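# Crank the mincer one full turn, then release it

## Task

Rotate the mincer's handle through one complete revolution, and afterwards take the hands off the mincer so nothing touches it.

## Robot and tools

Robot: two arms on the table edge, left_arm and right_arm, each ending in a sixteen-motor four-digit hand (index, middle, ring, thumb). right_arm has a right hand and left_arm a mirrored left hand. Calibrated base positions in the scene frame: left_arm (+0.052, +0.319, +0.041) m, right_arm (-0.008, -0.336, +0.013) m, both facing almost straight along +x. Two cameras, cam_high and cam_low (672x504 each), sit on a stand behind the arms.

Scene frame: origin at table-top height, halfway between the nominal arm bases; +x points forward over the table, +z up, +y toward left_arm. Image left/right does not match arm names. Reported end_effector_position (m) and end_effector_quat_wxyz use this frame and may be a few cm off, more at long reach.

Hand point frame (right hand): +z runs along straight fingers toward the tips; +x crosses the palm pointing away from the thumb (on the left hand +x points toward the thumb); the palm surface is at y = -0.062, and bending fingertips swing first toward +y. Straight fingertips reach about 0.139 m beyond the knuckles at z = -0.017. A rigid mast near the wrist (x +0.05 to +0.10, z -0.16 to -0.11, y up to +0.06; x sign flipped on the left hand) can collide with things.

execute_actions(actions, cameras): actions is a list of actions; each action is a table of at most 15 rows, one row per 1/30 s step, 0.5 s per action; a shorter table repeats its final row. Every row is a single flat list of 48 numbers in [-1, 1] covering both arms, even if one stays still:
1-6: left_arm dx, dy, dz, rx, ry, rz
7-22: left hand motor goals
23-24: left current_limit, speed
25-30: right_arm dx, dy, dz, rx, ry, rz
31-46: right hand motor goals
47-48: right current_limit, speed.
The six arm numbers are an offset, not a pose: measured from that arm's Hand target at the start of the action, along the Hand target's own axes. Each row in an action is counted from that same start, not from the row before; a new action starts from the updated target, so sending the same offset again moves further. Scale: 1.0 = 0.6 m for dx, dy, dz and 180 degrees for the rotation vector (rx, ry, rz). All zeros re-requests the current target. The controller limits orientation to 40 degrees from the measured one per step, so big turns take several actions. The hand often stops short of the target (friction, weight, elbow sag, worse when loaded); if it rests short, send the remaining distance as a further offset, aiming slightly high to offset sag. To stop pressing on something, command the target back past the hand point.

Hand numbers are absolute goal angles, not offsets, each scaled linearly between its two stops. Motor order per hand: index_abd, index_mcp, index_pip, index_dip, middle_abd, middle_mcp, middle_pip, middle_dip, ring_abd, ring_mcp, ring_pip, ring_dip, thumb_cmc, thumb_axl, thumb_mcp, thumb_ipl. Degrees at +1 / at -1, and the value that is straight: _abd +60/-60, 0.00 (toward +1 swings away from thumb); _mcp +128/-18, -0.75; _pip +108/-29, -0.58; _dip +117/-21, -0.70 (toward +1 curls toward the palm); thumb_cmc +120/-20, -0.71 (brings the thumb in front of the palm); thumb_axl +140/-27, -0.68 (rolls the thumb); thumb_mcp +109/-69, -0.23; thumb_ipl +108/-77, -0.17 (bend the thumb). On the left hand only, middle_pip goals are capped at +90.1 degrees (about +0.74); anything higher acts as that. A zero is a real goal: to keep a hand unchanged, resend its hand_goal, hand_current_limit and hand_speed. current_limit maps -1..+1 to 0..550 mA (minimum 11 mA), applies to all motors and also slows them; very low values may not lift a finger. speed maps to (speed+1)/2 of 8.5 rad/s. Initial values are +0.4 and -0.6; settings persist until changed. Grip force grows with how far the goal lies past the object surface.

cameras: list of names, ["all"], or []; default is all only when actions is empty. An unknown name invalidates the call. An empty actions list returns the full state and images.

Results: Hand target (the commanded pose after clipping, base for the next offsets), hand pose, joint positions, velocities, torques (include arm weight; joints 3 and 4 wrap at ±28 N m), and per motor hand_goal, hand_measured, hand_current_ma (positive pushes toward -1), hand_state (moving, goal, blocked, overload). A motor at 495 mA or more for 5 s total shuts off for 10 s. Motor temperature: MOTOR HOT appears at 85 °C; at 100 °C the arm goes limp for 30-60 s or more. Avoid long stretched holds and pushing into unreachable poses. During an arm stop, hand commands are discarded.

zoom_image(camera, region): camera is cam_high or cam_low, region [x0, y0, x1, y1] in pixels from the top-left, at most 504 by 504, on the latest image of that camera.
read_manual(section): returns licence texts only.
finished_scene(scene): integer 1-3, ends the current scene irreversibly; the goal must hold without the robot touching anything.

Cautions: keep the mincer and all objects on the table; no drops, slams, hard hits or heavy pushes on fixed or heavy items; don't let the arms or hands collide or grip each other; release only parts that are at rest. The robot keeps its last command while you think, and time counts. Smooth, low-effort motion is preferred.

Each tool is called after "Call:" by a JSON object that holds its "api" and its "payload", one argument or row to a line.

## Session

Call:
{"api": "execute_actions", "payload": {
  "actions": []
}}

Scene clock: 0.00 s.
left_arm: end_effector_position=(+0.2366, +0.5123, +0.2633) hand_goal=(+0.000, -0.754, -0.576, -0.696, +0.000, -0.754, -0.576, -0.696, +0.000, -0.754, -0.576, -0.696, -0.714, -0.678, -0.226, -0.168) hand_measured=(+0.000, -0.754, -0.576, -0.696, +0.000, -0.754, -0.576, -0.696, +0.000, -0.754, -0.576, -0.696, -0.714, -0.678, -0.226, -0.168) hand_current_ma=(+0, +0, +0, +0, +0, +0, +0, +0, +0, +0, +0, +0, +0, +0, +0, +0) hand_state=(goal, goal, goal, goal, goal, goal, goal, goal, goal, goal, goal, goal, goal, goal, goal, goal) hand_current_limit=0.40 hand_speed=-0.60 end_effector_quat_wxyz=(+0.407, -0.289, +0.865, +0.041) | right_arm: end_effector_position=(+0.2669, -0.4968, +0.1235) hand_goal=(+0.000, -0.754, -0.576, -0.696, +0.000, -0.754, -0.576, -0.696, +0.000, -0.754, -0.576, -0.696, -0.714, -0.678, -0.226, -0.168) hand_measured=(+0.000, -0.754, -0.576, -0.696, +0.000, -0.754, -0.576, -0.696, +0.000, -0.754, -0.576, -0.696, -0.714, -0.678, -0.226, -0.168) hand_current_ma=(+0, +0, +0, +0, +0, +0, +0, +0, +0, +0, +0, +0, +0, +0, +0, +0) hand_state=(goal, goal, goal, goal, goal, goal, goal, goal, goal, goal, goal, goal, goal, goal, goal, goal) hand_current_limit=0.40 hand_speed=-0.60 end_effector_quat_wxyz=(-0.088, +0.310, +0.886, -0.334)
Joint positions: left_arm=[0.564 0.467 0.614 -0.88 0.113 -1.69] | right_arm=[-0.355 1.223 0.847 -1.395 0.681 -1.179]
Joint velocities: within noise
Joint torques (N m): no reading
Motor temperatures (°C): left_arm=[29 32 32 31 26 31] | right_arm=[32 32 28 30 29 31]
Heat: left arm: hottest shoulder 32 °C; right arm: hottest waist 32 °C.
Hand target: left_arm +0.2414, +0.5154, +0.2829; +0.425, -0.285, +0.858, +0.046 | right_arm +0.2738, -0.4992, +0.1294; -0.081, +0.313, +0.886, -0.334

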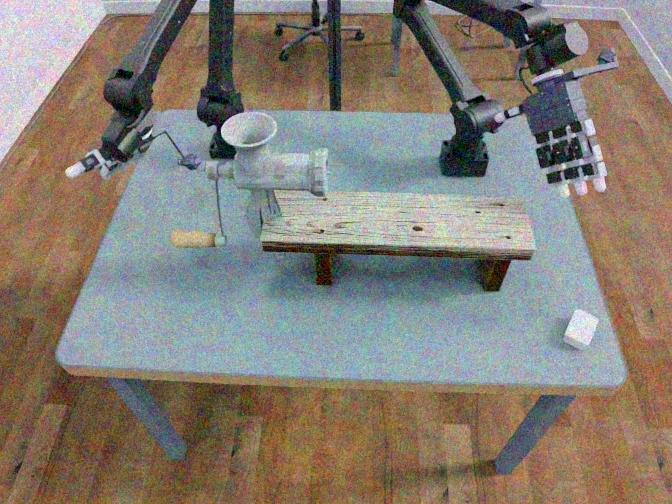

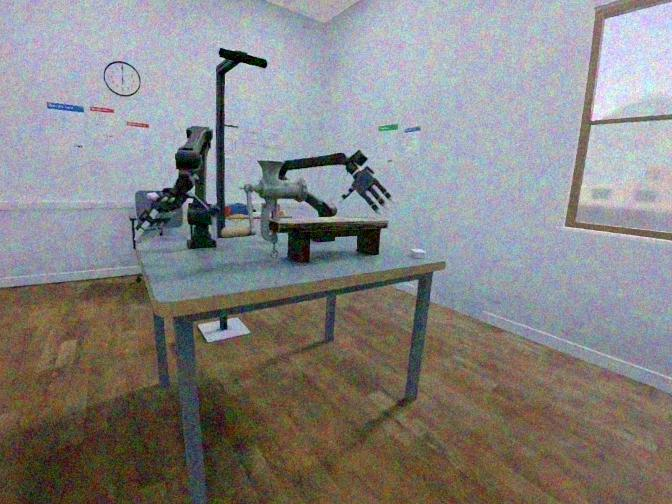

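Call:
{"api": "zoom_image", "payload": {
  "camera": "cam_high",
  "region": [60, 80, 360, 305]
}}

Call:
{"api": "zoom_image", "payload": {
  "camera": "cam_low",
  "region": [120, 110, 430, 340]
}}

Scaled by 1.680 from the camera's 672x504 image, which has a finer 960x720 frame.

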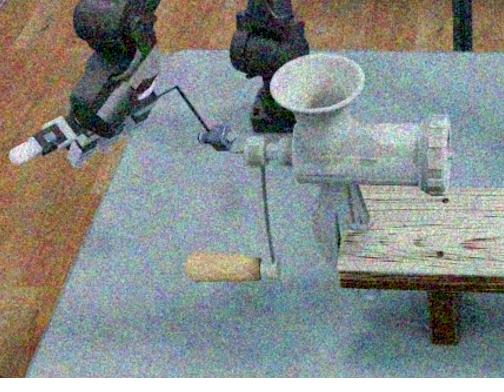

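Scaled by 1.626 from the camera's 672x504 image, which has a finer 960x720 frame.

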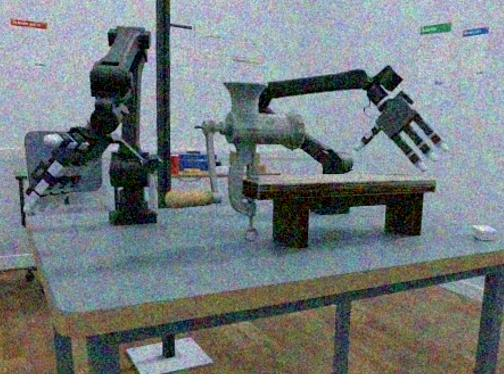

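Call:
{"api": "execute_actions", "payload": {
  "actions": [
    [[0,0,0,0,0,0,0,-0.754,-0.576,-0.696,0,-0.754,-0.576,-0.696,0,-0.754,-0.576,-0.696,-0.714,-0.678,-0.226,-0.168,0.4,-0.6,-0.0175,-0.0742,-0.0617,0,0,0,0,-0.754,-0.576,-0.696,0,-0.754,-0.576,-0.696,0,-0.754,-0.576,-0.696,-0.714,-0.678,-0.226,-0.168,0.4,-0.6]],
    [[0,0,0,0,0,0,0,-0.754,-0.576,-0.696,0,-0.754,-0.576,-0.696,0,-0.754,-0.576,-0.696,-0.714,-0.678,-0.226,-0.168,0.4,-0.6,-0.0175,-0.0742,-0.0617,0,0,0,0,-0.754,-0.576,-0.696,0,-0.754,-0.576,-0.696,0,-0.754,-0.576,-0.696,-0.714,-0.678,-0.226,-0.168,0.4,-0.6]],
    [[0,0,0,0,0,0,0,-0.754,-0.576,-0.696,0,-0.754,-0.576,-0.696,0,-0.754,-0.576,-0.696,-0.714,-0.678,-0.226,-0.168,0.4,-0.6,-0.0175,-0.0742,-0.0617,0,0,0,0,-0.754,-0.576,-0.696,0,-0.754,-0.576,-0.696,0,-0.754,-0.576,-0.696,-0.714,-0.678,-0.226,-0.168,0.4,-0.6]],
    [[0,0,0,0,0,0,0,-0.754,-0.576,-0.696,0,-0.754,-0.576,-0.696,0,-0.754,-0.576,-0.696,-0.714,-0.678,-0.226,-0.168,0.4,-0.6,-0.0175,-0.0742,-0.0617,0,0,0,0,-0.754,-0.576,-0.696,0,-0.754,-0.576,-0.696,0,-0.754,-0.576,-0.696,-0.714,-0.678,-0.226,-0.168,0.4,-0.6]]
  ],
  "cameras": ["all"]
}}

Scene clock: 131.13 s.
left_arm: end_effector_position=(+0.2366, +0.5123, +0.2633) hand_goal=(+0.000, -0.754, -0.576, -0.696, +0.000, -0.754, -0.576, -0.696, +0.000, -0.754, -0.576, -0.696, -0.714, -0.678, -0.226, -0.168) hand_measured=(+0.000, -0.754, -0.576, -0.696, +0.000, -0.754, -0.576, -0.696, +0.000, -0.754, -0.576, -0.696, -0.714, -0.678, -0.226, -0.168) hand_current_ma=(+0, +1, +0, +0, +0, +1, +0, +0, +0, +1, +0, +0, +0, +1, +1, +0) hand_state=(goal, goal, goal, goal, goal, goal, goal, goal, goal, goal, goal, goal, goal, goal, goal, goal) hand_current_limit=0.40 hand_speed=-0.60 end_effector_quat_wxyz=(+0.407, -0.289, +0.865, +0.041) | right_arm: end_effector_position=(+0.2671, -0.5422, +0.3433) hand_goal=(+0.000, -0.754, -0.576, -0.696, +0.000, -0.754, -0.576, -0.696, +0.000, -0.754, -0.576, -0.696, -0.714, -0.678, -0.226, -0.168) hand_measured=(+0.000, -0.746, -0.576, -0.696, +0.000, -0.746, -0.576, -0.696, +0.000, -0.746, -0.576, -0.696, -0.708, -0.678, -0.224, -0.168) hand_current_ma=(+0, +21, +0, +0, +0, +22, +0, +0, +0, +23, -1, +0, +15, +2, +6, +1) hand_state=(goal, goal, goal, goal, goal, goal, goal, goal, goal, goal, goal, goal, goal, goal, goal, goal) hand_current_limit=0.40 hand_speed=-0.60 end_effector_quat_wxyz=(-0.023, +0.284, +0.900, -0.331)
Joint positions: left_arm=[0.564 0.467 0.614 -0.88 0.113 -1.69] | right_arm=[-0.52 1.106 1.34 -1.689 0.668 -1.518]
Joint torques (N m): left_arm=[-1.67 -0.67 14.01 2.06 0.19 0.03] | right_arm=[-2.55 -6.36 10.81 0.05 0.57 -0.04]
Motor temperatures (°C): left_arm=[29 32 41 30 26 30] | right_arm=[32 32 34 29 30 30]
Heat: left arm: hottest elbow 41 °C; right arm: hottest elbow 34 °C.
Hand target: left_arm +0.2414, +0.5154, +0.2829; +0.425, -0.285, +0.858, +0.046 | right_arm +0.2701, -0.5482, +0.3596; -0.081, +0.313, +0.885, -0.334
Off the commanded pose: left_arm 0.020 m, 2 deg | right_arm 0.018 m, 8 deg.
joint sent to its limit (right arm) — joint 4 (wrist pitch), lower limit. The joint targets are off in orientation, not in position.

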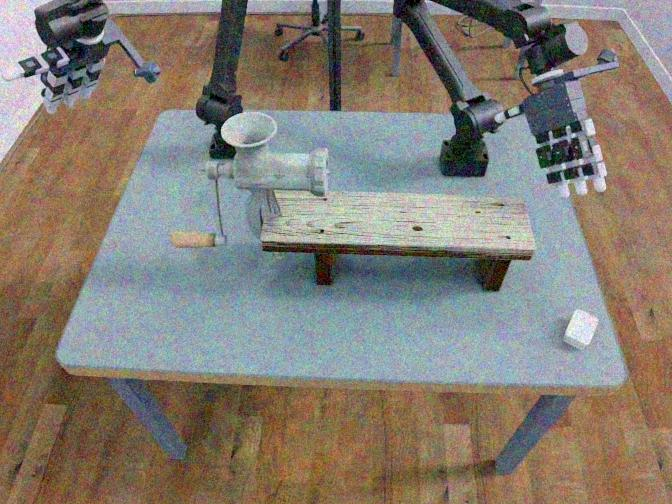

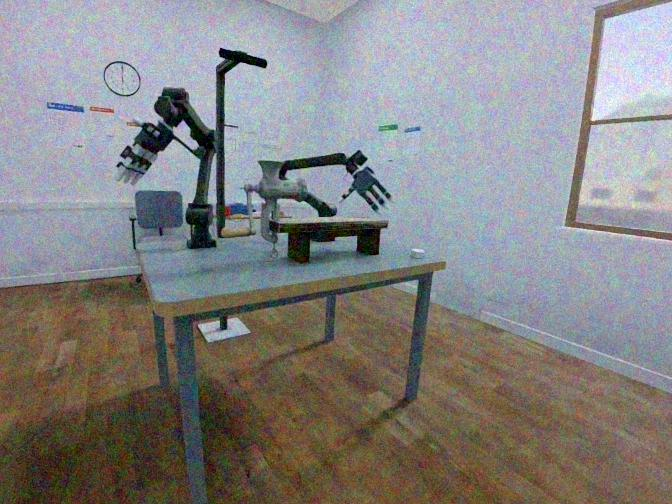

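Call:
{"api": "execute_actions", "payload": {
  "actions": [
    [[0,0,0,0,0,0,0,-0.754,-0.576,-0.696,0,-0.754,-0.576,-0.696,0,-0.754,-0.576,-0.696,-0.714,-0.678,-0.226,-0.168,0.4,-0.6,0,0,0,-0.0492,0.03,0.068,0,-0.754,-0.576,-0.696,0,-0.754,-0.576,-0.696,0,-0.754,-0.576,-0.696,-0.714,-0.678,-0.226,-0.168,0.4,-0.6]],
    [[0,0,0,0,0,0,0,-0.754,-0.576,-0.696,0,-0.754,-0.576,-0.696,0,-0.754,-0.576,-0.696,-0.714,-0.678,-0.226,-0.168,0.4,-0.6,0,0,0,-0.0492,0.03,0.068,0,-0.754,-0.576,-0.696,0,-0.754,-0.576,-0.696,0,-0.754,-0.576,-0.696,-0.714,-0.678,-0.226,-0.168,0.4,-0.6]],
    [[0,0,0,0,0,0,0,-0.754,-0.576,-0.696,0,-0.754,-0.576,-0.696,0,-0.754,-0.576,-0.696,-0.714,-0.678,-0.226,-0.168,0.4,-0.6,0,0,0,-0.0492,0.03,0.068,0,-0.754,-0.576,-0.696,0,-0.754,-0.576,-0.696,0,-0.754,-0.576,-0.696,-0.714,-0.678,-0.226,-0.168,0.4,-0.6]],
    [[0,0,0,0,0,0,0,-0.754,-0.576,-0.696,0,-0.754,-0.576,-0.696,0,-0.754,-0.576,-0.696,-0.714,-0.678,-0.226,-0.168,0.4,-0.6,0,0,0,-0.0492,0.03,0.068,0,-0.754,-0.576,-0.696,0,-0.754,-0.576,-0.696,0,-0.754,-0.576,-0.696,-0.714,-0.678,-0.226,-0.168,0.4,-0.6]],
    [[0,0,0,0,0,0,0,-0.754,-0.576,-0.696,0,-0.754,-0.576,-0.696,0,-0.754,-0.576,-0.696,-0.714,-0.678,-0.226,-0.168,0.4,-0.6,0,0,0,0,0,0,0,-0.754,-0.576,-0.696,0,-0.754,-0.576,-0.696,0,-0.754,-0.576,-0.696,-0.714,-0.678,-0.226,-0.168,0.4,-0.6]]
  ],
  "cameras": ["all"]
}}

Call:
{"api": "zoom_image", "payload": {
  "camera": "cam_high",
  "region": [0, 0, 336, 252]
}}

Call:
{"api": "zoom_image", "payload": {
  "camera": "cam_low",
  "region": [110, 70, 362, 259]
}}

Scene clock: 145.40 s.
left_arm: end_effector_position=(+0.2366, +0.5123, +0.2633) hand_goal=(+0.000, -0.754, -0.576, -0.696, +0.000, -0.754, -0.576, -0.696, +0.000, -0.754, -0.576, -0.696, -0.714, -0.678, -0.226, -0.168) hand_measured=(+0.000, -0.754, -0.576, -0.696, +0.000, -0.754, -0.576, -0.696, +0.000, -0.754, -0.576, -0.696, -0.714, -0.678, -0.226, -0.168) hand_current_ma=(+0, +1, +0, +0, +0, +1, +0, +0, +0, +1, +0, +0, +0, +1, +1, +0) hand_state=(goal, goal, goal, goal, goal, goal, goal, goal, goal, goal, goal, goal, goal, goal, goal, goal) hand_current_limit=0.40 hand_speed=-0.60 end_effector_quat_wxyz=(+0.407, -0.289, +0.865, +0.041) | right_arm: end_effector_position=(+0.2763, -0.5483, +0.3607) hand_goal=(+0.000, -0.754, -0.576, -0.696, +0.000, -0.754, -0.576, -0.696, +0.000, -0.754, -0.576, -0.696, -0.714, -0.678, -0.226, -0.168) hand_measured=(+0.000, -0.752, -0.576, -0.696, +0.000, -0.752, -0.576, -0.696, +0.000, -0.752, -0.576, -0.696, -0.712, -0.678, -0.224, -0.168) hand_current_ma=(+0, +5, +0, +0, +0, +4, +0, +0, +0, +4, -1, +0, +2, +2, +8, +1) hand_state=(goal, goal, goal, goal, goal, goal, goal, goal, goal, goal, goal, goal, goal, goal, goal, goal) hand_current_limit=0.40 hand_speed=-0.60 end_effector_quat_wxyz=(+0.069, +0.697, +0.714, +0.006)
Joint positions: left_arm=[0.564 0.467 0.614 -0.88 0.113 -1.69] | right_arm=[-0.773 0.998 1.254 -1.689 -0.012 -0.794]
Joint torques (N m): left_arm=[-1.26 -0.56 14 2.07 0.22 0.01] | right_arm=[-2.26 -6.01 7.17 0.13 -0.08 0.08]
Heat: left arm: hottest elbow 41 °C; right arm: hottest elbow 35 °C.
Hand target: left_arm +0.2414, +0.5154, +0.2829; +0.425, -0.285, +0.858, +0.046 | right_arm +0.2701, -0.5481, +0.3596; +0.000, +0.707, +0.707, +0.000
Off the commanded pose: left_arm 0.020 m, 2 deg | right_arm 0.006 m, 8 deg.
joint sent to its limit (right arm) — joint 4 (wrist pitch), lower limit. The joint targets are off in orientation, not in position.

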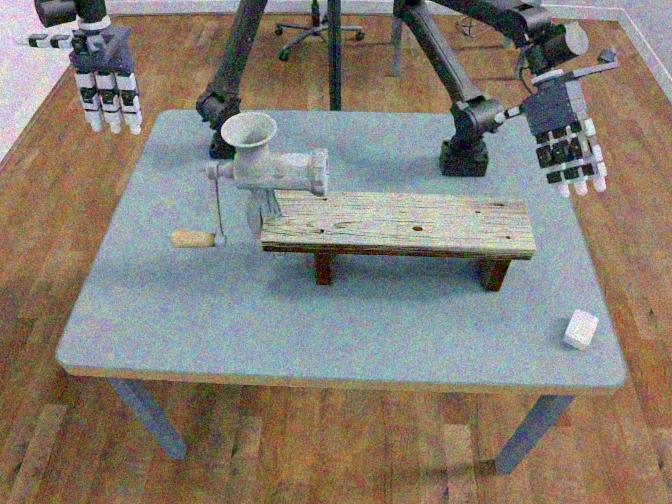

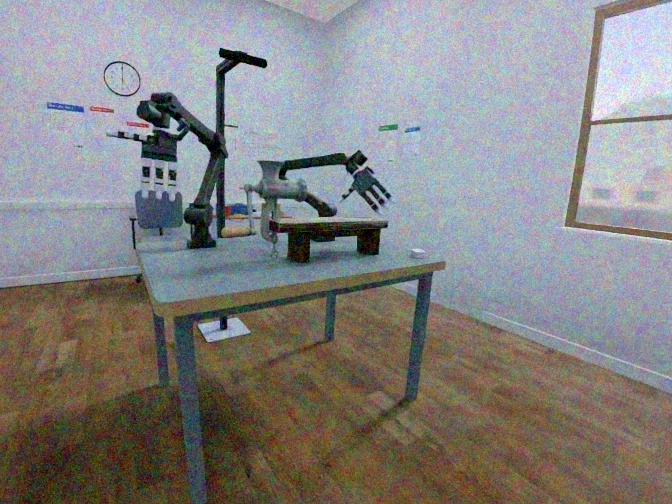

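Scaled by 1.500 from the camera's 672x504 image, which has a finer 960x720 frame.

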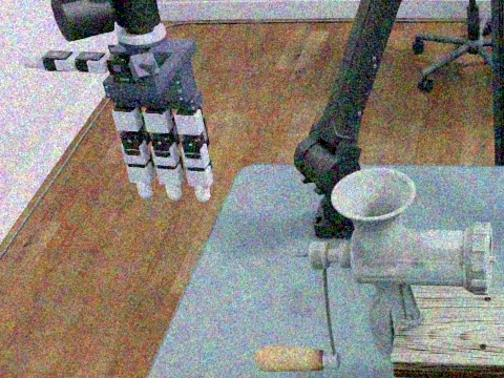

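Scaled by 2.000 from the camera's 672x504 image, which has a finer 960x720 frame.

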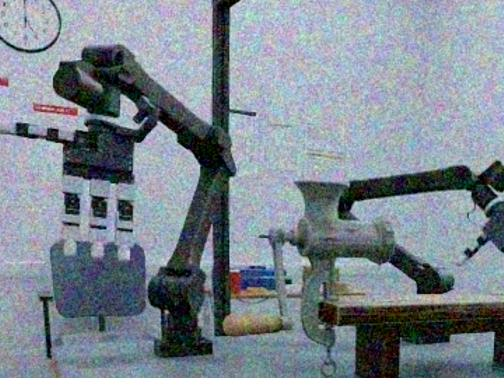

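Call:
{"api": "execute_actions", "payload": {
  "actions": [
    [[0,0,0,0,0,0,0,-0.754,-0.576,-0.696,0,-0.754,-0.576,-0.696,0,-0.754,-0.576,-0.696,-0.714,-0.678,-0.226,-0.168,0.4,-0.6,0.0075,0.025,0.0833,0,0,0,0,0.479,-0.576,-0.696,0,0.479,-0.576,-0.696,0,0.479,-0.576,-0.696,-0.714,-0.678,-0.226,-0.168,0.4,-0.6]],
    [[0,0,0,0,0,0,0,-0.754,-0.576,-0.696,0,-0.754,-0.576,-0.696,0,-0.754,-0.576,-0.696,-0.714,-0.678,-0.226,-0.168,0.4,-0.6,0.0075,0.025,0.0833,0,0,0,0,0.479,-0.576,-0.696,0,0.479,-0.576,-0.696,0,0.479,-0.576,-0.696,-0.714,-0.678,-0.226,-0.168,0.4,-0.6]],
    [[0,0,0,0,0,0,0,-0.754,-0.576,-0.696,0,-0.754,-0.576,-0.696,0,-0.754,-0.576,-0.696,-0.714,-0.678,-0.226,-0.168,0.4,-0.6,0.0075,0.025,0.0833,0,0,0,0,0.479,-0.576,-0.696,0,0.479,-0.576,-0.696,0,0.479,-0.576,-0.696,-0.714,-0.678,-0.226,-0.168,0.4,-0.6]],
    [[0,0,0,0,0,0,0,-0.754,-0.576,-0.696,0,-0.754,-0.576,-0.696,0,-0.754,-0.576,-0.696,-0.714,-0.678,-0.226,-0.168,0.4,-0.6,0.0075,0.025,0.0833,0,0,0,0,0.479,-0.576,-0.696,0,0.479,-0.576,-0.696,0,0.479,-0.576,-0.696,-0.714,-0.678,-0.226,-0.168,0.4,-0.6]],
    [[0,0,0,0,0,0,0,-0.754,-0.576,-0.696,0,-0.754,-0.576,-0.696,0,-0.754,-0.576,-0.696,-0.714,-0.678,-0.226,-0.168,0.4,-0.6,0,0,0,0,0,0,0,0.479,-0.576,-0.696,0,0.479,-0.576,-0.696,0,0.479,-0.576,-0.696,-0.714,-0.678,-0.226,-0.168,0.4,-0.6]]
  ],
  "cameras": ["all"]
}}

Call:
{"api": "zoom_image", "payload": {
  "camera": "cam_high",
  "region": [60, 80, 312, 269]
}}

Call:
{"api": "zoom_image", "payload": {
  "camera": "cam_low",
  "region": [110, 110, 362, 299]
}}

Scene clock: 209.77 s.
left_arm: end_effector_position=(+0.2366, +0.5123, +0.2633) hand_goal=(+0.000, -0.754, -0.576, -0.696, +0.000, -0.754, -0.576, -0.696, +0.000, -0.754, -0.576, -0.696, -0.714, -0.678, -0.226, -0.168) hand_measured=(+0.000, -0.754, -0.576, -0.696, +0.000, -0.754, -0.576, -0.696, +0.000, -0.754, -0.576, -0.696, -0.714, -0.678, -0.226, -0.168) hand_current_ma=(+0, +1, +0, +0, +0, +1, +0, +0, +0, +1, +0, +0, +0, +1, +1, +0) hand_state=(goal, goal, goal, goal, goal, goal, goal, goal, goal, goal, goal, goal, goal, goal, goal, goal) hand_current_limit=0.40 hand_speed=-0.60 end_effector_quat_wxyz=(+0.407, -0.289, +0.865, +0.041) | right_arm: end_effector_position=(+0.3249, -0.5324, +0.1627) hand_goal=(+0.000, +0.478, -0.576, -0.696, +0.000, +0.478, -0.576, -0.696, +0.000, +0.478, -0.576, -0.696, -0.714, -0.678, -0.226, -0.168) hand_measured=(+0.000, +0.460, -0.576, -0.696, +0.000, +0.458, -0.576, -0.696, +0.000, +0.456, -0.576, -0.696, -0.714, -0.678, -0.224, -0.168) hand_current_ma=(+0, -62, +0, +0, +0, -67, +0, +0, +0, -72, -1, +0, +0, +2, +9, +1) hand_state=(goal, goal, goal, goal, goal, goal, goal, goal, goal, blocked, goal, goal, goal, goal, goal, goal) hand_current_limit=0.40 hand_speed=-0.60 end_effector_quat_wxyz=(-0.001, +0.709, +0.705, +0.000)
Joint positions: left_arm=[0.564 0.467 0.614 -0.88 0.113 -1.69] | right_arm=[-0.608 1.17 0.884 -1.285 0 -0.601]
Joint torques (N m): left_arm=[-1.67 -0.73 14.04 2.32 0.22 0] | right_arm=[0.09 -7.3 7.46 0.83 -0.08 0.07]
Heat: left arm: hottest elbow 42 °C; right arm: hottest elbow 36 °C.
Hand target: left_arm +0.2414, +0.5154, +0.2829; +0.425, -0.285, +0.858, +0.046 | right_arm +0.3301, -0.5303, +0.1596; +0.000, +0.707, +0.707, +0.000
Off the commanded pose: left_arm 0.020 m, 2 deg | right_arm 0.006 m, 0 deg.

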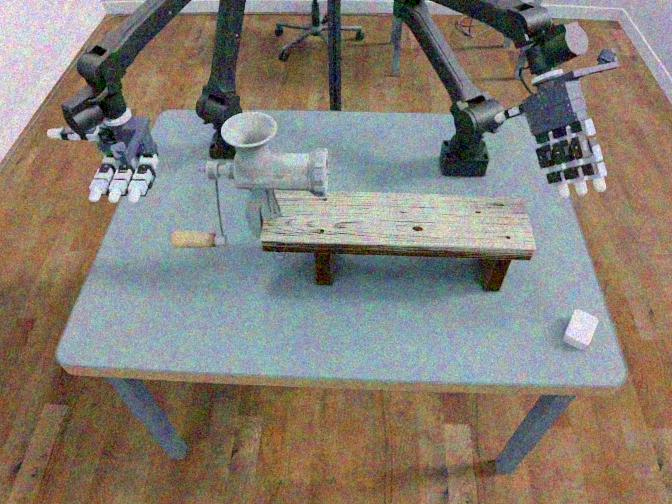

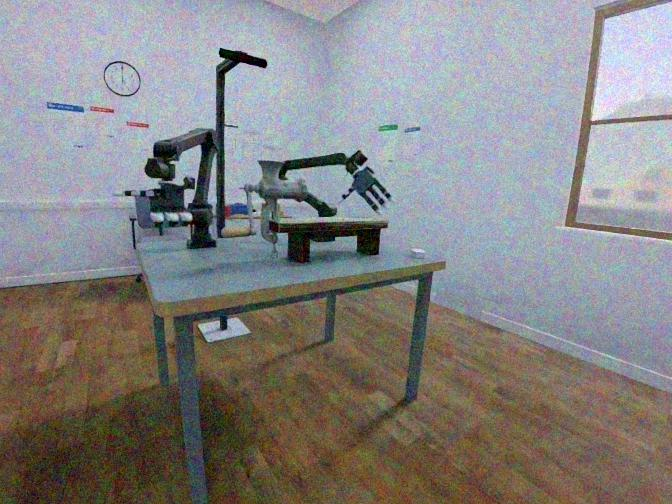

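Scaled by 2.000 from the camera's 672x504 image, which has a finer 960x720 frame.

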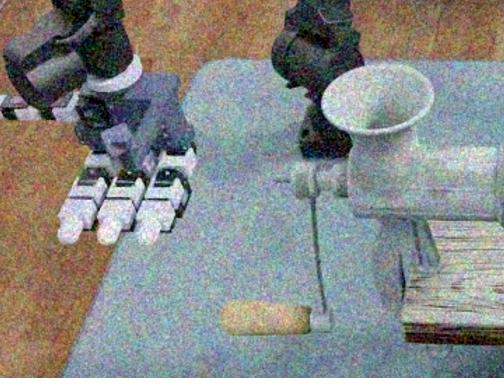

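Scaled by 2.000 from the camera's 672x504 image, which has a finer 960x720 frame.

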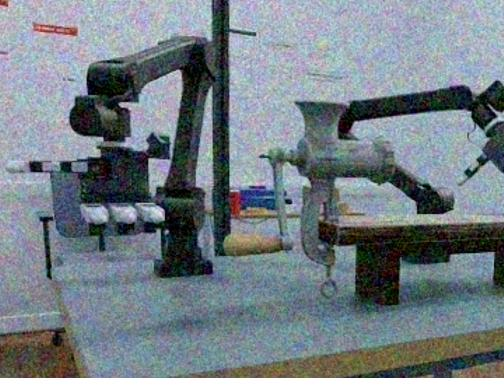

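Call:
{"api": "execute_actions", "payload": {
  "actions": [
    [[0,0,0,0,0,0,0,-0.754,-0.576,-0.696,0,-0.754,-0.576,-0.696,0,-0.754,-0.576,-0.696,-0.714,-0.678,-0.226,-0.168,0.4,-0.6,0.05,-0.0111,0.0444,0,0,0,0,0.479,-0.576,-0.696,0,0.479,-0.576,-0.696,0,0.479,-0.576,-0.696,-0.714,-0.678,-0.226,-0.168,0.4,-0.6]],
    [[0,0,0,0,0,0,0,-0.754,-0.576,-0.696,0,-0.754,-0.576,-0.696,0,-0.754,-0.576,-0.696,-0.714,-0.678,-0.226,-0.168,0.4,-0.6,0.075,-0.0111,0.0444,0,0,0,0,0.479,-0.576,-0.696,0,0.479,-0.576,-0.696,0,0.479,-0.576,-0.696,-0.714,-0.678,-0.226,-0.168,0.4,-0.6]],
    [[0,0,0,0,0,0,0,-0.754,-0.576,-0.696,0,-0.754,-0.576,-0.696,0,-0.754,-0.576,-0.696,-0.714,-0.678,-0.226,-0.168,0.4,-0.6,0.075,-0.0111,0.0444,0,0,0,0,0.479,-0.576,-0.696,0,0.479,-0.576,-0.696,0,0.479,-0.576,-0.696,-0.714,-0.678,-0.226,-0.168,0.4,-0.6]],
    [[0,0,0,0,0,0,0,-0.754,-0.576,-0.696,0,-0.754,-0.576,-0.696,0,-0.754,-0.576,-0.696,-0.714,-0.678,-0.226,-0.168,0.4,-0.6,0,0,0,0,0,0,0,0.479,-0.576,-0.696,0,0.479,-0.576,-0.696,0,0.479,-0.576,-0.696,-0.714,-0.678,-0.226,-0.168,0.4,-0.6]]
  ],
  "cameras": ["all"]
}}

Call:
{"api": "zoom_image", "payload": {
  "camera": "cam_high",
  "region": [110, 90, 312, 241]
}}

Call:
{"api": "zoom_image", "payload": {
  "camera": "cam_low",
  "region": [130, 130, 332, 281]
}}

Scene clock: 230.97 s.
left_arm: end_effector_position=(+0.2366, +0.5123, +0.2633) hand_goal=(+0.000, -0.754, -0.576, -0.696, +0.000, -0.754, -0.576, -0.696, +0.000, -0.754, -0.576, -0.696, -0.714, -0.678, -0.226, -0.168) hand_measured=(+0.000, -0.754, -0.576, -0.696, +0.000, -0.754, -0.576, -0.696, +0.000, -0.754, -0.576, -0.696, -0.714, -0.678, -0.226, -0.168) hand_current_ma=(+0, +1, +0, +0, +0, +1, +0, +0, +0, +1, +0, +0, +0, +1, +1, +0) hand_state=(goal, goal, goal, goal, goal, goal, goal, goal, goal, goal, goal, goal, goal, goal, goal, goal) hand_current_limit=0.40 hand_speed=-0.60 end_effector_quat_wxyz=(+0.407, -0.289, +0.865, +0.041) | right_arm: end_effector_position=(+0.3070, -0.4139, +0.0781) hand_goal=(+0.000, +0.478, -0.576, -0.696, +0.000, +0.478, -0.576, -0.696, +0.000, +0.478, -0.576, -0.696, -0.714, -0.678, -0.226, -0.168) hand_measured=(+0.000, +0.460, -0.576, -0.696, +0.000, +0.458, -0.576, -0.696, +0.000, +0.456, -0.576, -0.696, -0.714, -0.678, -0.222, -0.168) hand_current_ma=(+0, -62, +0, +0, +0, -67, +0, +0, +0, -72, -1, +0, +0, +2, +10, +1) hand_state=(goal, goal, goal, goal, goal, goal, goal, goal, goal, blocked, goal, goal, goal, goal, goal, goal) hand_current_limit=0.40 hand_speed=-0.60 end_effector_quat_wxyz=(-0.007, +0.710, +0.704, -0.003)
Joint positions: left_arm=[0.564 0.467 0.614 -0.88 0.113 -1.69] | right_arm=[-0.232 1.086 0.586 -1.086 -0.002 -0.223]
Joint torques (N m): left_arm=[-1.44 -0.73 13.97 2.14 0.22 0.04] | right_arm=[0.26 -6.12 6.68 0.83 0.07 0.07]
Heat: left arm: hottest elbow 42 °C; right arm: hottest elbow 36 °C.
Hand target: left_arm +0.2414, +0.5154, +0.2829; +0.425, -0.285, +0.858, +0.046 | right_arm +0.3103, -0.4103, +0.0797; +0.000, +0.707, +0.707, +0.000
Off the commanded pose: left_arm 0.020 m, 2 deg | right_arm 0.005 m, 1 deg.

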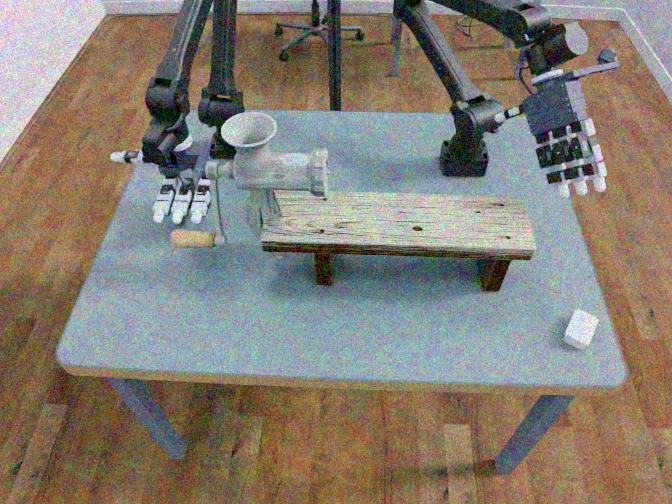

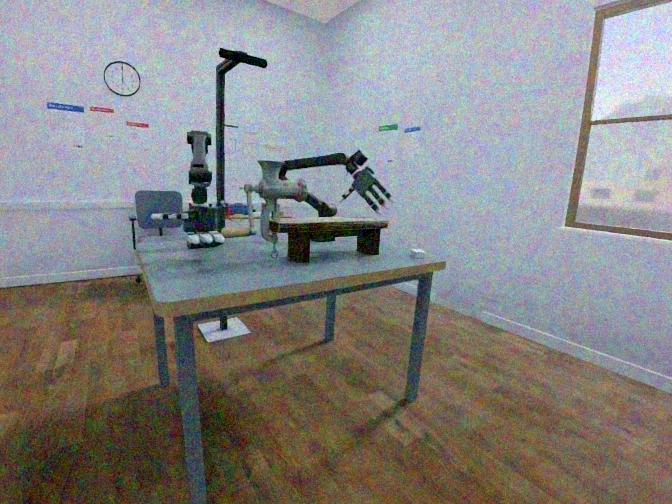

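Scaled by 2.495 from the camera's 672x504 image, which has a finer 960x720 frame.

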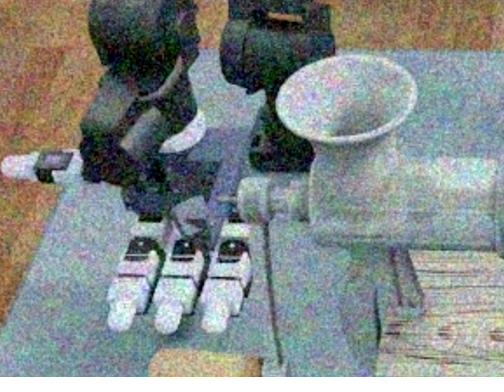

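Scaled by 2.495 from the camera's 672x504 image, which has a finer 960x720 frame.

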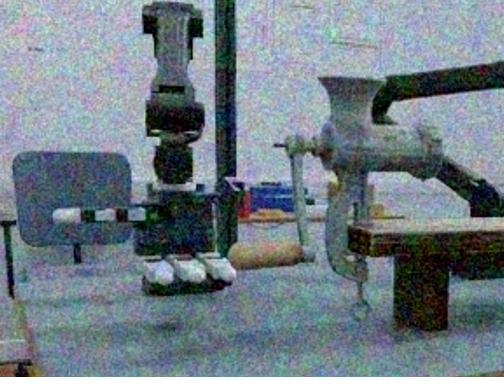

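Call:
{"api": "execute_actions", "payload": {
  "actions": [
    [[0,0,0,0,0,0,0,-0.754,-0.576,-0.696,0,-0.754,-0.576,-0.696,0,-0.754,-0.576,-0.696,-0.714,-0.678,-0.226,-0.168,0.4,-0.6,0.005,0.07,0,0,0,0,0,0.479,-0.576,-0.696,0,0.479,-0.576,-0.696,0,0.479,-0.576,-0.696,-0.714,-0.678,-0.226,-0.168,0.4,-0.6]],
    [[0,0,0,0,0,0,0,-0.754,-0.576,-0.696,0,-0.754,-0.576,-0.696,0,-0.754,-0.576,-0.696,-0.714,-0.678,-0.226,-0.168,0.4,-0.6,0.005,0.07,0,0,0,0,0,0.479,-0.576,-0.696,0,0.479,-0.576,-0.696,0,0.479,-0.576,-0.696,-0.714,-0.678,-0.226,-0.168,0.4,-0.6]],
    [[0,0,0,0,0,0,0,-0.754,-0.576,-0.696,0,-0.754,-0.576,-0.696,0,-0.754,-0.576,-0.696,-0.714,-0.678,-0.226,-0.168,0.4,-0.6,0,0.07,0,0,0,0,0,0.479,-0.576,-0.696,0,0.479,-0.576,-0.696,0,0.479,-0.576,-0.696,-0.714,-0.678,-0.226,-0.168,0.4,-0.6]]
  ],
  "cameras": ["all"]
}}

Call:
{"api": "zoom_image", "payload": {
  "camera": "cam_high",
  "region": [110, 120, 312, 271]
}}

Call:
{"api": "zoom_image", "payload": {
  "camera": "cam_low",
  "region": [130, 130, 332, 281]
}}

Scene clock: 269.57 s.
left_arm: end_effector_position=(+0.2366, +0.5123, +0.2633) hand_goal=(+0.000, -0.754, -0.576, -0.696, +0.000, -0.754, -0.576, -0.696, +0.000, -0.754, -0.576, -0.696, -0.714, -0.678, -0.226, -0.168) hand_measured=(+0.000, -0.754, -0.576, -0.696, +0.000, -0.754, -0.576, -0.696, +0.000, -0.754, -0.576, -0.696, -0.714, -0.678, -0.226, -0.168) hand_current_ma=(+0, +1, +0, +0, +0, +1, +0, +0, +0, +1, +0, +0, +0, +1, +1, +0) hand_state=(goal, goal, goal, goal, goal, goal, goal, goal, goal, goal, goal, goal, goal, goal, goal, goal) hand_current_limit=0.40 hand_speed=-0.60 end_effector_quat_wxyz=(+0.407, -0.289, +0.865, +0.041) | right_arm: end_effector_position=(+0.4149, -0.4066, +0.0705) hand_goal=(+0.000, +0.478, -0.576, -0.696, +0.000, +0.478, -0.576, -0.696, +0.000, +0.478, -0.576, -0.696, -0.714, -0.678, -0.226, -0.168) hand_measured=(+0.000, +0.460, -0.576, -0.696, +0.000, +0.458, -0.576, -0.696, +0.000, +0.456, -0.576, -0.696, -0.714, -0.678, -0.222, -0.168) hand_current_ma=(+0, -62, +0, +0, +0, -67, +0, +0, +0, -72, -1, +0, +0, +2, +10, +1) hand_state=(goal, goal, goal, goal, goal, goal, goal, goal, goal, blocked, goal, goal, goal, goal, goal, goal) hand_current_limit=0.40 hand_speed=-0.60 end_effector_quat_wxyz=(-0.012, +0.709, +0.705, -0.008)
Joint positions: left_arm=[0.564 0.467 0.614 -0.88 0.113 -1.69] | right_arm=[-0.14 1.41 0.836 -1.026 -0.001 -0.133]
Joint torques (N m): left_arm=[-2.2 -0.5 14.2 2.18 0.19 0.05] | right_arm=[-0.03 -9.29 9.55 0.62 0.05 0.08]
Heat: left arm: hottest elbow 42 °C; right arm: hottest elbow 35 °C.
Hand target: left_arm +0.2414, +0.5154, +0.2829; +0.425, -0.285, +0.858, +0.046 | right_arm +0.4363, -0.4044, +0.0797; +0.000, +0.707, +0.707, +0.000
Off the commanded pose: left_arm 0.020 m, 2 deg | right_arm 0.023 m, 2 deg.

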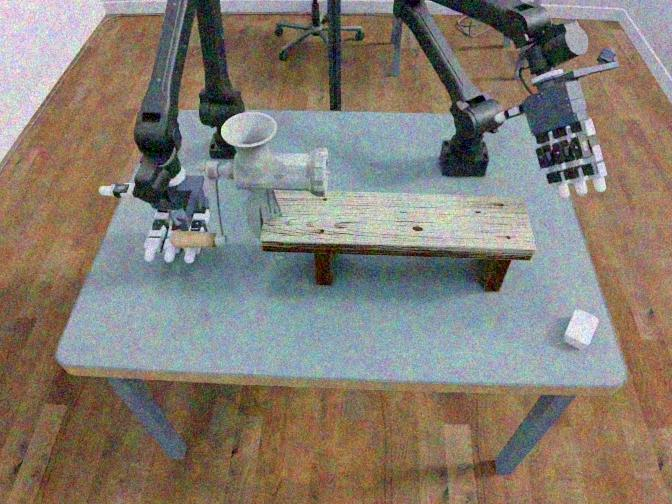

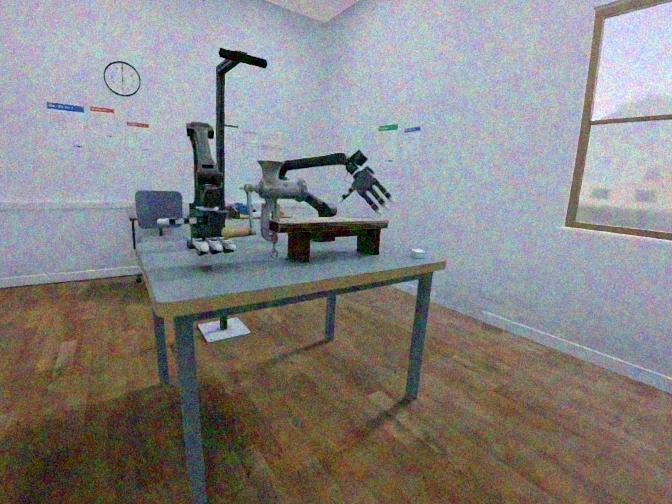

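Scaled by 2.495 from the camera's 672x504 image, which has a finer 960x720 frame.

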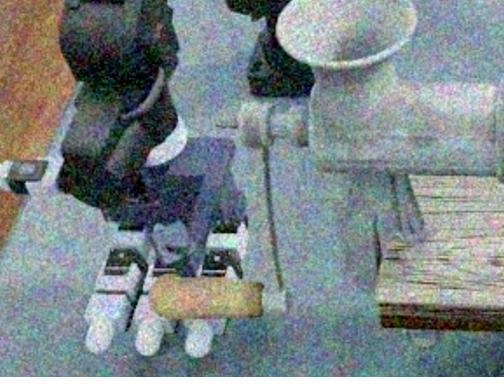

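Scaled by 2.495 from the camera's 672x504 image, which has a finer 960x720 frame.

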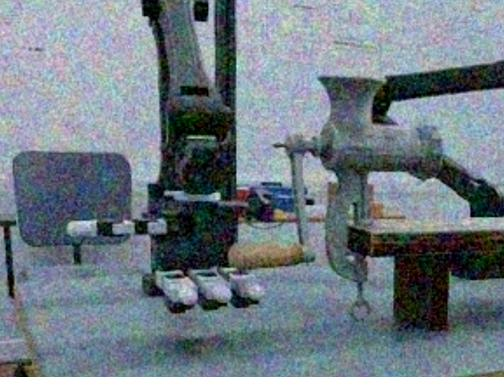

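Call:
{"api": "execute_actions", "payload": {
  "actions": [
    [[0,0,0,0,0,0,0,-0.754,-0.576,-0.696,0,-0.754,-0.576,-0.696,0,-0.754,-0.576,-0.696,-0.714,-0.678,-0.226,-0.168,0.4,-0.6,0.008,0.055,0,0,0,0,0,0.479,-0.576,-0.696,0,0.479,-0.576,-0.696,0,0.479,-0.576,-0.696,-0.714,-0.678,-0.226,-0.168,0.4,-0.6]],
    [[0,0,0,0,0,0,0,-0.754,-0.576,-0.696,0,-0.754,-0.576,-0.696,0,-0.754,-0.576,-0.696,-0.714,-0.678,-0.226,-0.168,0.4,-0.6,0.008,0.055,-0.01,0,0,0,0,0.479,-0.576,-0.696,0,0.479,-0.576,-0.696,0,0.479,-0.576,-0.696,-0.714,-0.678,-0.226,-0.168,0.4,-0.6]],
    [[0,0,0,0,0,0,0,-0.754,-0.576,-0.696,0,-0.754,-0.576,-0.696,0,-0.754,-0.576,-0.696,-0.714,-0.678,-0.226,-0.168,0.4,-0.6,0.005,0.045,-0.03,0,0,0,0,0.479,-0.576,-0.696,0,0.479,-0.576,-0.696,0,0.479,-0.576,-0.696,-0.714,-0.678,-0.226,-0.168,0.4,-0.6]]
  ],
  "cameras": ["all"]
}}

Call:
{"api": "zoom_image", "payload": {
  "camera": "cam_high",
  "region": [110, 140, 312, 291]
}}

Call:
{"api": "zoom_image", "payload": {
  "camera": "cam_low",
  "region": [130, 130, 332, 281]
}}

Scene clock: 294.13 s.
left_arm: end_effector_position=(+0.2366, +0.5123, +0.2633) hand_goal=(+0.000, -0.754, -0.576, -0.696, +0.000, -0.754, -0.576, -0.696, +0.000, -0.754, -0.576, -0.696, -0.714, -0.678, -0.226, -0.168) hand_measured=(+0.000, -0.754, -0.576, -0.696, +0.000, -0.754, -0.576, -0.696, +0.000, -0.754, -0.576, -0.696, -0.714, -0.678, -0.226, -0.168) hand_current_ma=(+0, +1, +0, +0, +0, +1, +0, +0, +0, +1, +0, +0, +0, +1, +1, +0) hand_state=(goal, goal, goal, goal, goal, goal, goal, goal, goal, goal, goal, goal, goal, goal, goal, goal) hand_current_limit=0.40 hand_speed=-0.60 end_effector_quat_wxyz=(+0.407, -0.289, +0.865, +0.041) | right_arm: end_effector_position=(+0.4981, -0.3983, +0.0879) hand_goal=(+0.000, +0.478, -0.576, -0.696, +0.000, +0.478, -0.576, -0.696, +0.000, +0.478, -0.576, -0.696, -0.714, -0.678, -0.226, -0.168) hand_measured=(+0.000, +0.460, -0.576, -0.696, +0.000, +0.458, -0.576, -0.696, +0.000, +0.458, -0.576, -0.696, -0.714, -0.678, -0.222, -0.168) hand_current_ma=(+0, -62, +0, +0, +0, -66, +0, +0, +0, -71, -1, +0, +0, +2, +10, +1) hand_state=(goal, goal, goal, goal, goal, goal, goal, goal, goal, blocked, goal, goal, goal, goal, goal, goal) hand_current_limit=0.40 hand_speed=-0.60 end_effector_quat_wxyz=(-0.017, +0.708, +0.705, -0.015)
Joint positions: left_arm=[0.564 0.467 0.614 -0.88 0.113 -1.69] | right_arm=[-0.092 1.594 1.101 -1.123 0.002 -0.087]
Joint torques (N m): left_arm=[-1.55 -0.73 14 2.17 0.2 0.02] | right_arm=[0.73 -12.51 11.48 0.44 -0.04 0.14]
Heat: left arm: hottest elbow 43 °C; right arm: hottest elbow 36 °C.
Hand target: left_arm +0.2414, +0.5154, +0.2829; +0.425, -0.285, +0.858, +0.046 | right_arm +0.5293, -0.3918, +0.1037; +0.000, +0.707, +0.707, +0.000
Off the commanded pose: left_arm 0.020 m, 2 deg | right_arm 0.036 m, 3 deg.

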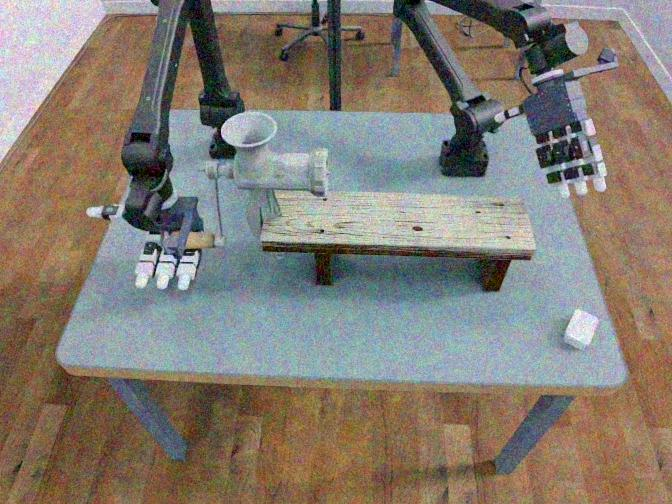

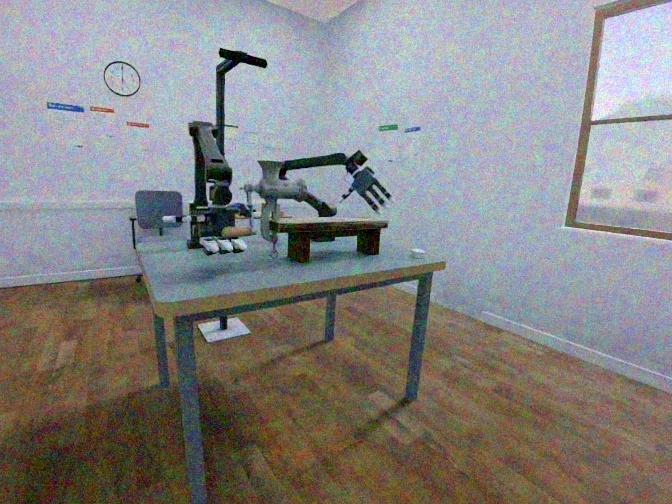

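Scaled by 2.495 from the camera's 672x504 image, which has a finer 960x720 frame.

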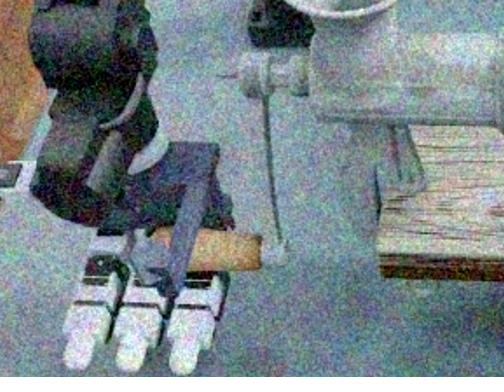

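Scaled by 2.495 from the camera's 672x504 image, which has a finer 960x720 frame.

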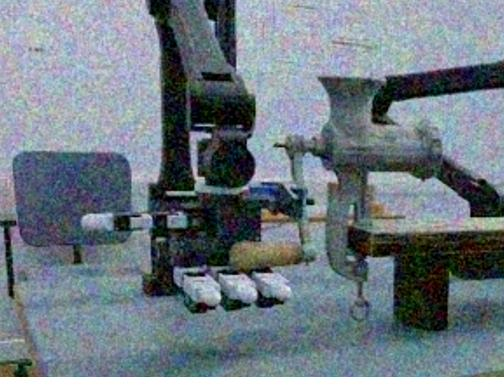

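Call:
{"api": "execute_actions", "payload": {
  "actions": [
    [[0,0,0,0,0,0,0,-0.754,-0.576,-0.696,0,-0.754,-0.576,-0.696,0,-0.754,-0.576,-0.696,-0.714,-0.678,-0.226,-0.168,0.4,-0.6,0.003,0.02,-0.015,0,0,0,0,0.479,-0.576,-0.696,0,0.479,-0.576,-0.696,0,0.479,-0.576,-0.696,-0.714,-0.678,-0.226,-0.168,0.4,-0.6]],
    [[0,0,0,0,0,0,0,-0.754,-0.576,-0.696,0,-0.754,-0.576,-0.696,0,-0.754,-0.576,-0.696,-0.714,-0.678,-0.226,-0.168,0.4,-0.6,0,0,0,0,0,0,0,0.479,0.372,0.246,0,0.479,0.372,0.246,0,0.479,0.372,0.246,-0.714,-0.678,-0.226,-0.168,0.4,-0.6]],
    [[0,0,0,0,0,0,0,-0.754,-0.576,-0.696,0,-0.754,-0.576,-0.696,0,-0.754,-0.576,-0.696,-0.714,-0.678,-0.226,-0.168,0.4,-0.6,0,0,0,0,0,0,0,0.479,0.372,0.246,0,0.479,0.372,0.246,0,0.479,0.372,0.246,-0.714,-0.678,-0.226,-0.168,0.4,-0.6]]
  ],
  "cameras": ["all"]
}}

Call:
{"api": "zoom_image", "payload": {
  "camera": "cam_high",
  "region": [110, 140, 312, 291]
}}

Call:
{"api": "zoom_image", "payload": {
  "camera": "cam_low",
  "region": [130, 130, 332, 281]
}}

Scene clock: 311.73 s.
left_arm: end_effector_position=(+0.2366, +0.5123, +0.2633) hand_goal=(+0.000, -0.754, -0.576, -0.696, +0.000, -0.754, -0.576, -0.696, +0.000, -0.754, -0.576, -0.696, -0.714, -0.678, -0.226, -0.168) hand_measured=(+0.000, -0.754, -0.576, -0.696, +0.000, -0.754, -0.576, -0.696, +0.000, -0.754, -0.576, -0.696, -0.714, -0.678, -0.226, -0.168) hand_current_ma=(+0, +1, +0, +0, +0, +1, +0, +0, +0, +1, +0, +0, +0, +1, +1, +0) hand_state=(goal, goal, goal, goal, goal, goal, goal, goal, goal, goal, goal, goal, goal, goal, goal, goal) hand_current_limit=0.40 hand_speed=-0.60 end_effector_quat_wxyz=(+0.407, -0.289, +0.865, +0.041) | right_arm: end_effector_position=(+0.5027, -0.3984, +0.0897) hand_goal=(+0.000, +0.478, +0.372, +0.246, +0.000, +0.478, +0.372, +0.246, +0.000, +0.478, +0.372, +0.246, -0.714, -0.678, -0.226, -0.168) hand_measured=(+0.000, +0.460, +0.368, +0.244, +0.000, +0.458, +0.368, +0.244, +0.000, +0.458, +0.362, +0.240, -0.714, -0.678, -0.222, -0.168) hand_current_ma=(+0, -61, -12, -6, +0, -66, -12, -6, +0, -71, -28, -17, +0, +2, +10, +1) hand_state=(goal, goal, goal, goal, goal, goal, goal, goal, goal, blocked, goal, goal, goal, goal, goal, goal) hand_current_limit=0.40 hand_speed=-0.60 end_effector_quat_wxyz=(-0.025, +0.709, +0.705, -0.023)
Joint positions: left_arm=[0.564 0.467 0.614 -0.88 0.113 -1.69] | right_arm=[-0.091 1.614 1.136 -1.161 0.003 -0.084]
Joint torques (N m): left_arm=[-0.79 -1.14 14.11 2.15 0.22 0.04] | right_arm=[1.03 -13.57 12.33 0.61 -0.1 0.16]
Motor temperatures (°C): left_arm=[28 31 43 30 26 29] | right_arm=[31 32 40 28 29 30]
Heat: left arm: hottest elbow 43 °C; right arm: hottest elbow 40 °C.
Hand target: left_arm +0.2414, +0.5154, +0.2829; +0.425, -0.285, +0.858, +0.046 | right_arm +0.5413, -0.3901, +0.1127; +0.000, +0.707, +0.707, +0.000
Off the commanded pose: left_arm 0.020 m, 2 deg | right_arm 0.046 m, 4 deg.

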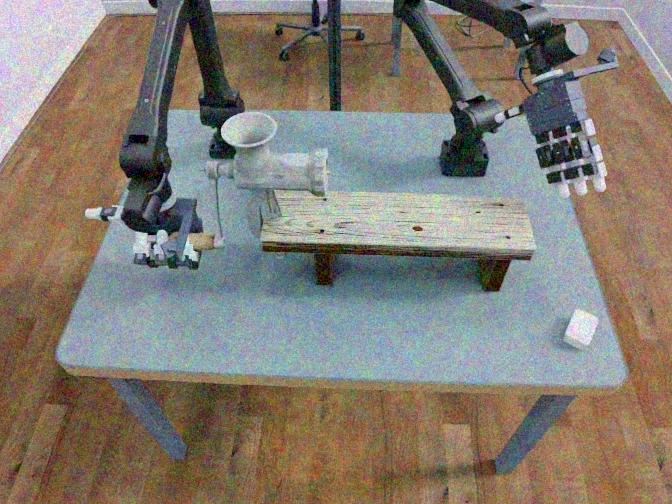

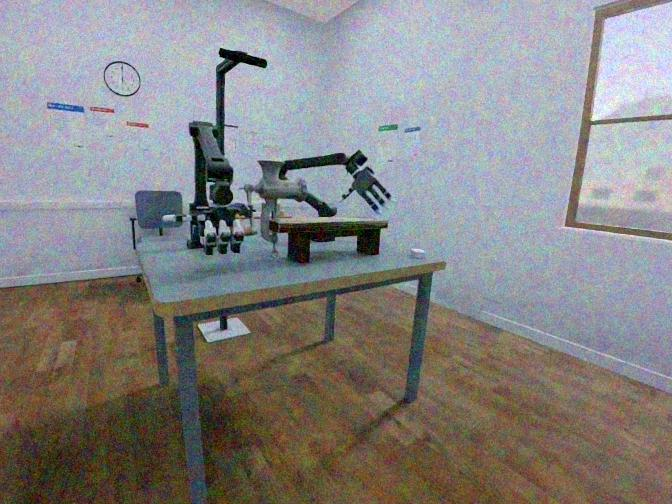

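Scaled by 2.495 from the camera's 672x504 image, which has a finer 960x720 frame.

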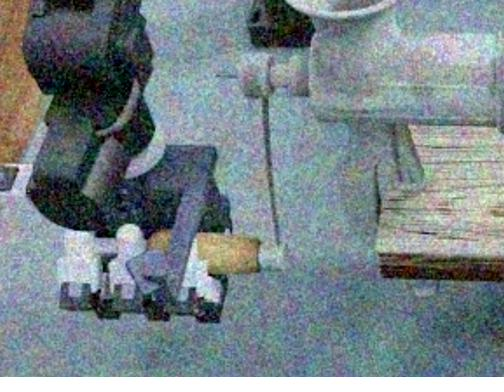

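Scaled by 2.495 from the camera's 672x504 image, which has a finer 960x720 frame.

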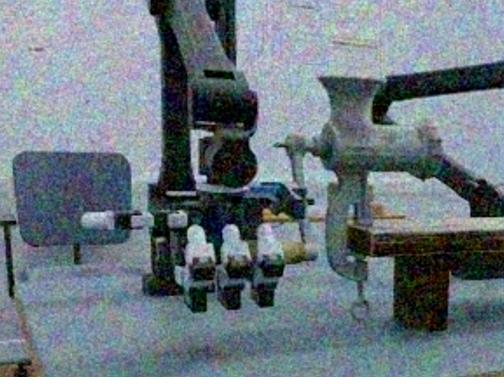

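Call:
{"api": "execute_actions", "payload": {
  "actions": [
    [[0,0,0,0,0,0,0,-0.754,-0.576,-0.696,0,-0.754,-0.576,-0.696,0,-0.754,-0.576,-0.696,-0.714,-0.678,-0.226,-0.168,0.4,-0.6,0,0.053,-0.015,-0.028,0,0,0,0.479,0.372,0.246,0,0.479,0.372,0.246,0,0.479,0.372,0.246,-0.714,-0.678,-0.226,-0.168,0.4,-0.6]]
  ],
  "cameras": ["cam_high","cam_low"]
}}

Call:
{"api": "zoom_image", "payload": {
  "camera": "cam_high",
  "region": [110, 140, 312, 291]
}}

Scene clock: 327.70 s.
left_arm: end_effector_position=(+0.2366, +0.5123, +0.2633) hand_goal=(+0.000, -0.754, -0.576, -0.696, +0.000, -0.754, -0.576, -0.696, +0.000, -0.754, -0.576, -0.696, -0.714, -0.678, -0.226, -0.168) hand_measured=(+0.000, -0.754, -0.576, -0.696, +0.000, -0.754, -0.576, -0.696, +0.000, -0.754, -0.576, -0.696, -0.714, -0.678, -0.226, -0.168) hand_current_ma=(+0, +1, +0, +0, +0, +1, +0, +0, +0, +1, +0, +0, +0, +1, +1, +0) hand_state=(goal, goal, goal, goal, goal, goal, goal, goal, goal, goal, goal, goal, goal, goal, goal, goal) hand_current_limit=0.40 hand_speed=-0.60 end_effector_quat_wxyz=(+0.407, -0.289, +0.865, +0.041) | right_arm: end_effector_position=(+0.5256, -0.3985, +0.1019) hand_goal=(+0.000, +0.478, +0.372, +0.246, +0.000, +0.478, +0.372, +0.246, +0.000, +0.478, +0.372, +0.246, -0.714, -0.678, -0.226, -0.168) hand_measured=(+0.000, +0.460, +0.368, +0.244, +0.000, +0.458, +0.368, +0.244, +0.000, +0.458, +0.362, +0.240, -0.714, -0.678, -0.222, -0.168) hand_current_ma=(+0, -61, -12, -6, +0, -66, -11, -6, +0, -71, -28, -17, +0, +2, +10, +1) hand_state=(goal, goal, goal, goal, goal, goal, goal, goal, goal, blocked, goal, goal, goal, goal, goal, goal) hand_current_limit=0.40 hand_speed=-0.60 end_effector_quat_wxyz=(-0.002, +0.708, +0.706, -0.001)
Joint positions: left_arm=[0.564 0.467 0.614 -0.88 0.113 -1.69] | right_arm=[-0.089 1.622 1.166 -1.12 -0.002 -0.083]
Joint torques (N m): left_arm=[-1.14 -0.56 14 2.11 0.21 0.06] | right_arm=[1.08 -12.69 12.49 2.14 -0.16 0.19]
Heat: left arm: hottest elbow 43 °C; right arm: hottest elbow 43 °C.
Hand target: left_arm +0.2414, +0.5154, +0.2829; +0.425, -0.285, +0.858, +0.046 | right_arm +0.5731, -0.3900, +0.1217; +0.031, +0.707, +0.706, +0.031
Off the commanded pose: left_arm 0.020 m, 2 deg | right_arm 0.052 m, 5 deg.

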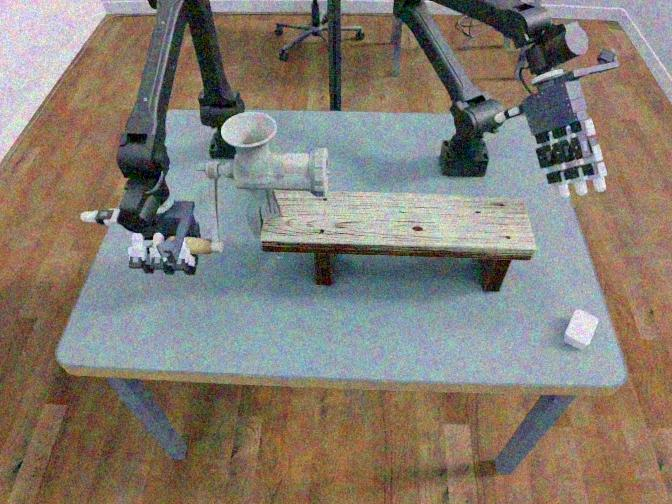

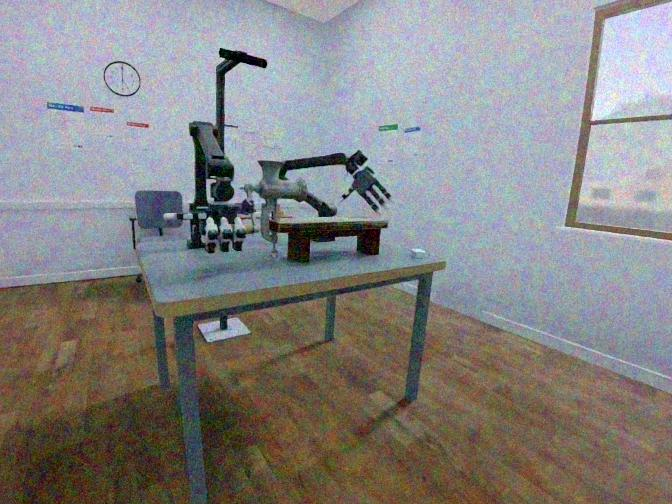

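Scaled by 2.495 from the camera's 672x504 image, which has a finer 960x720 frame.

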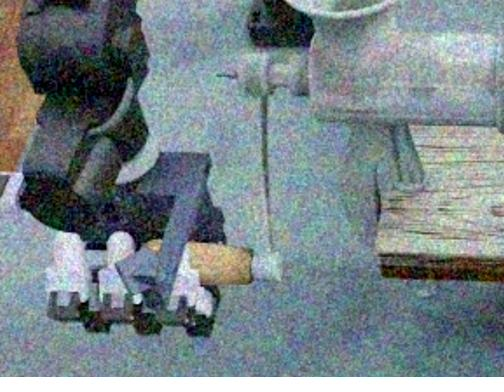

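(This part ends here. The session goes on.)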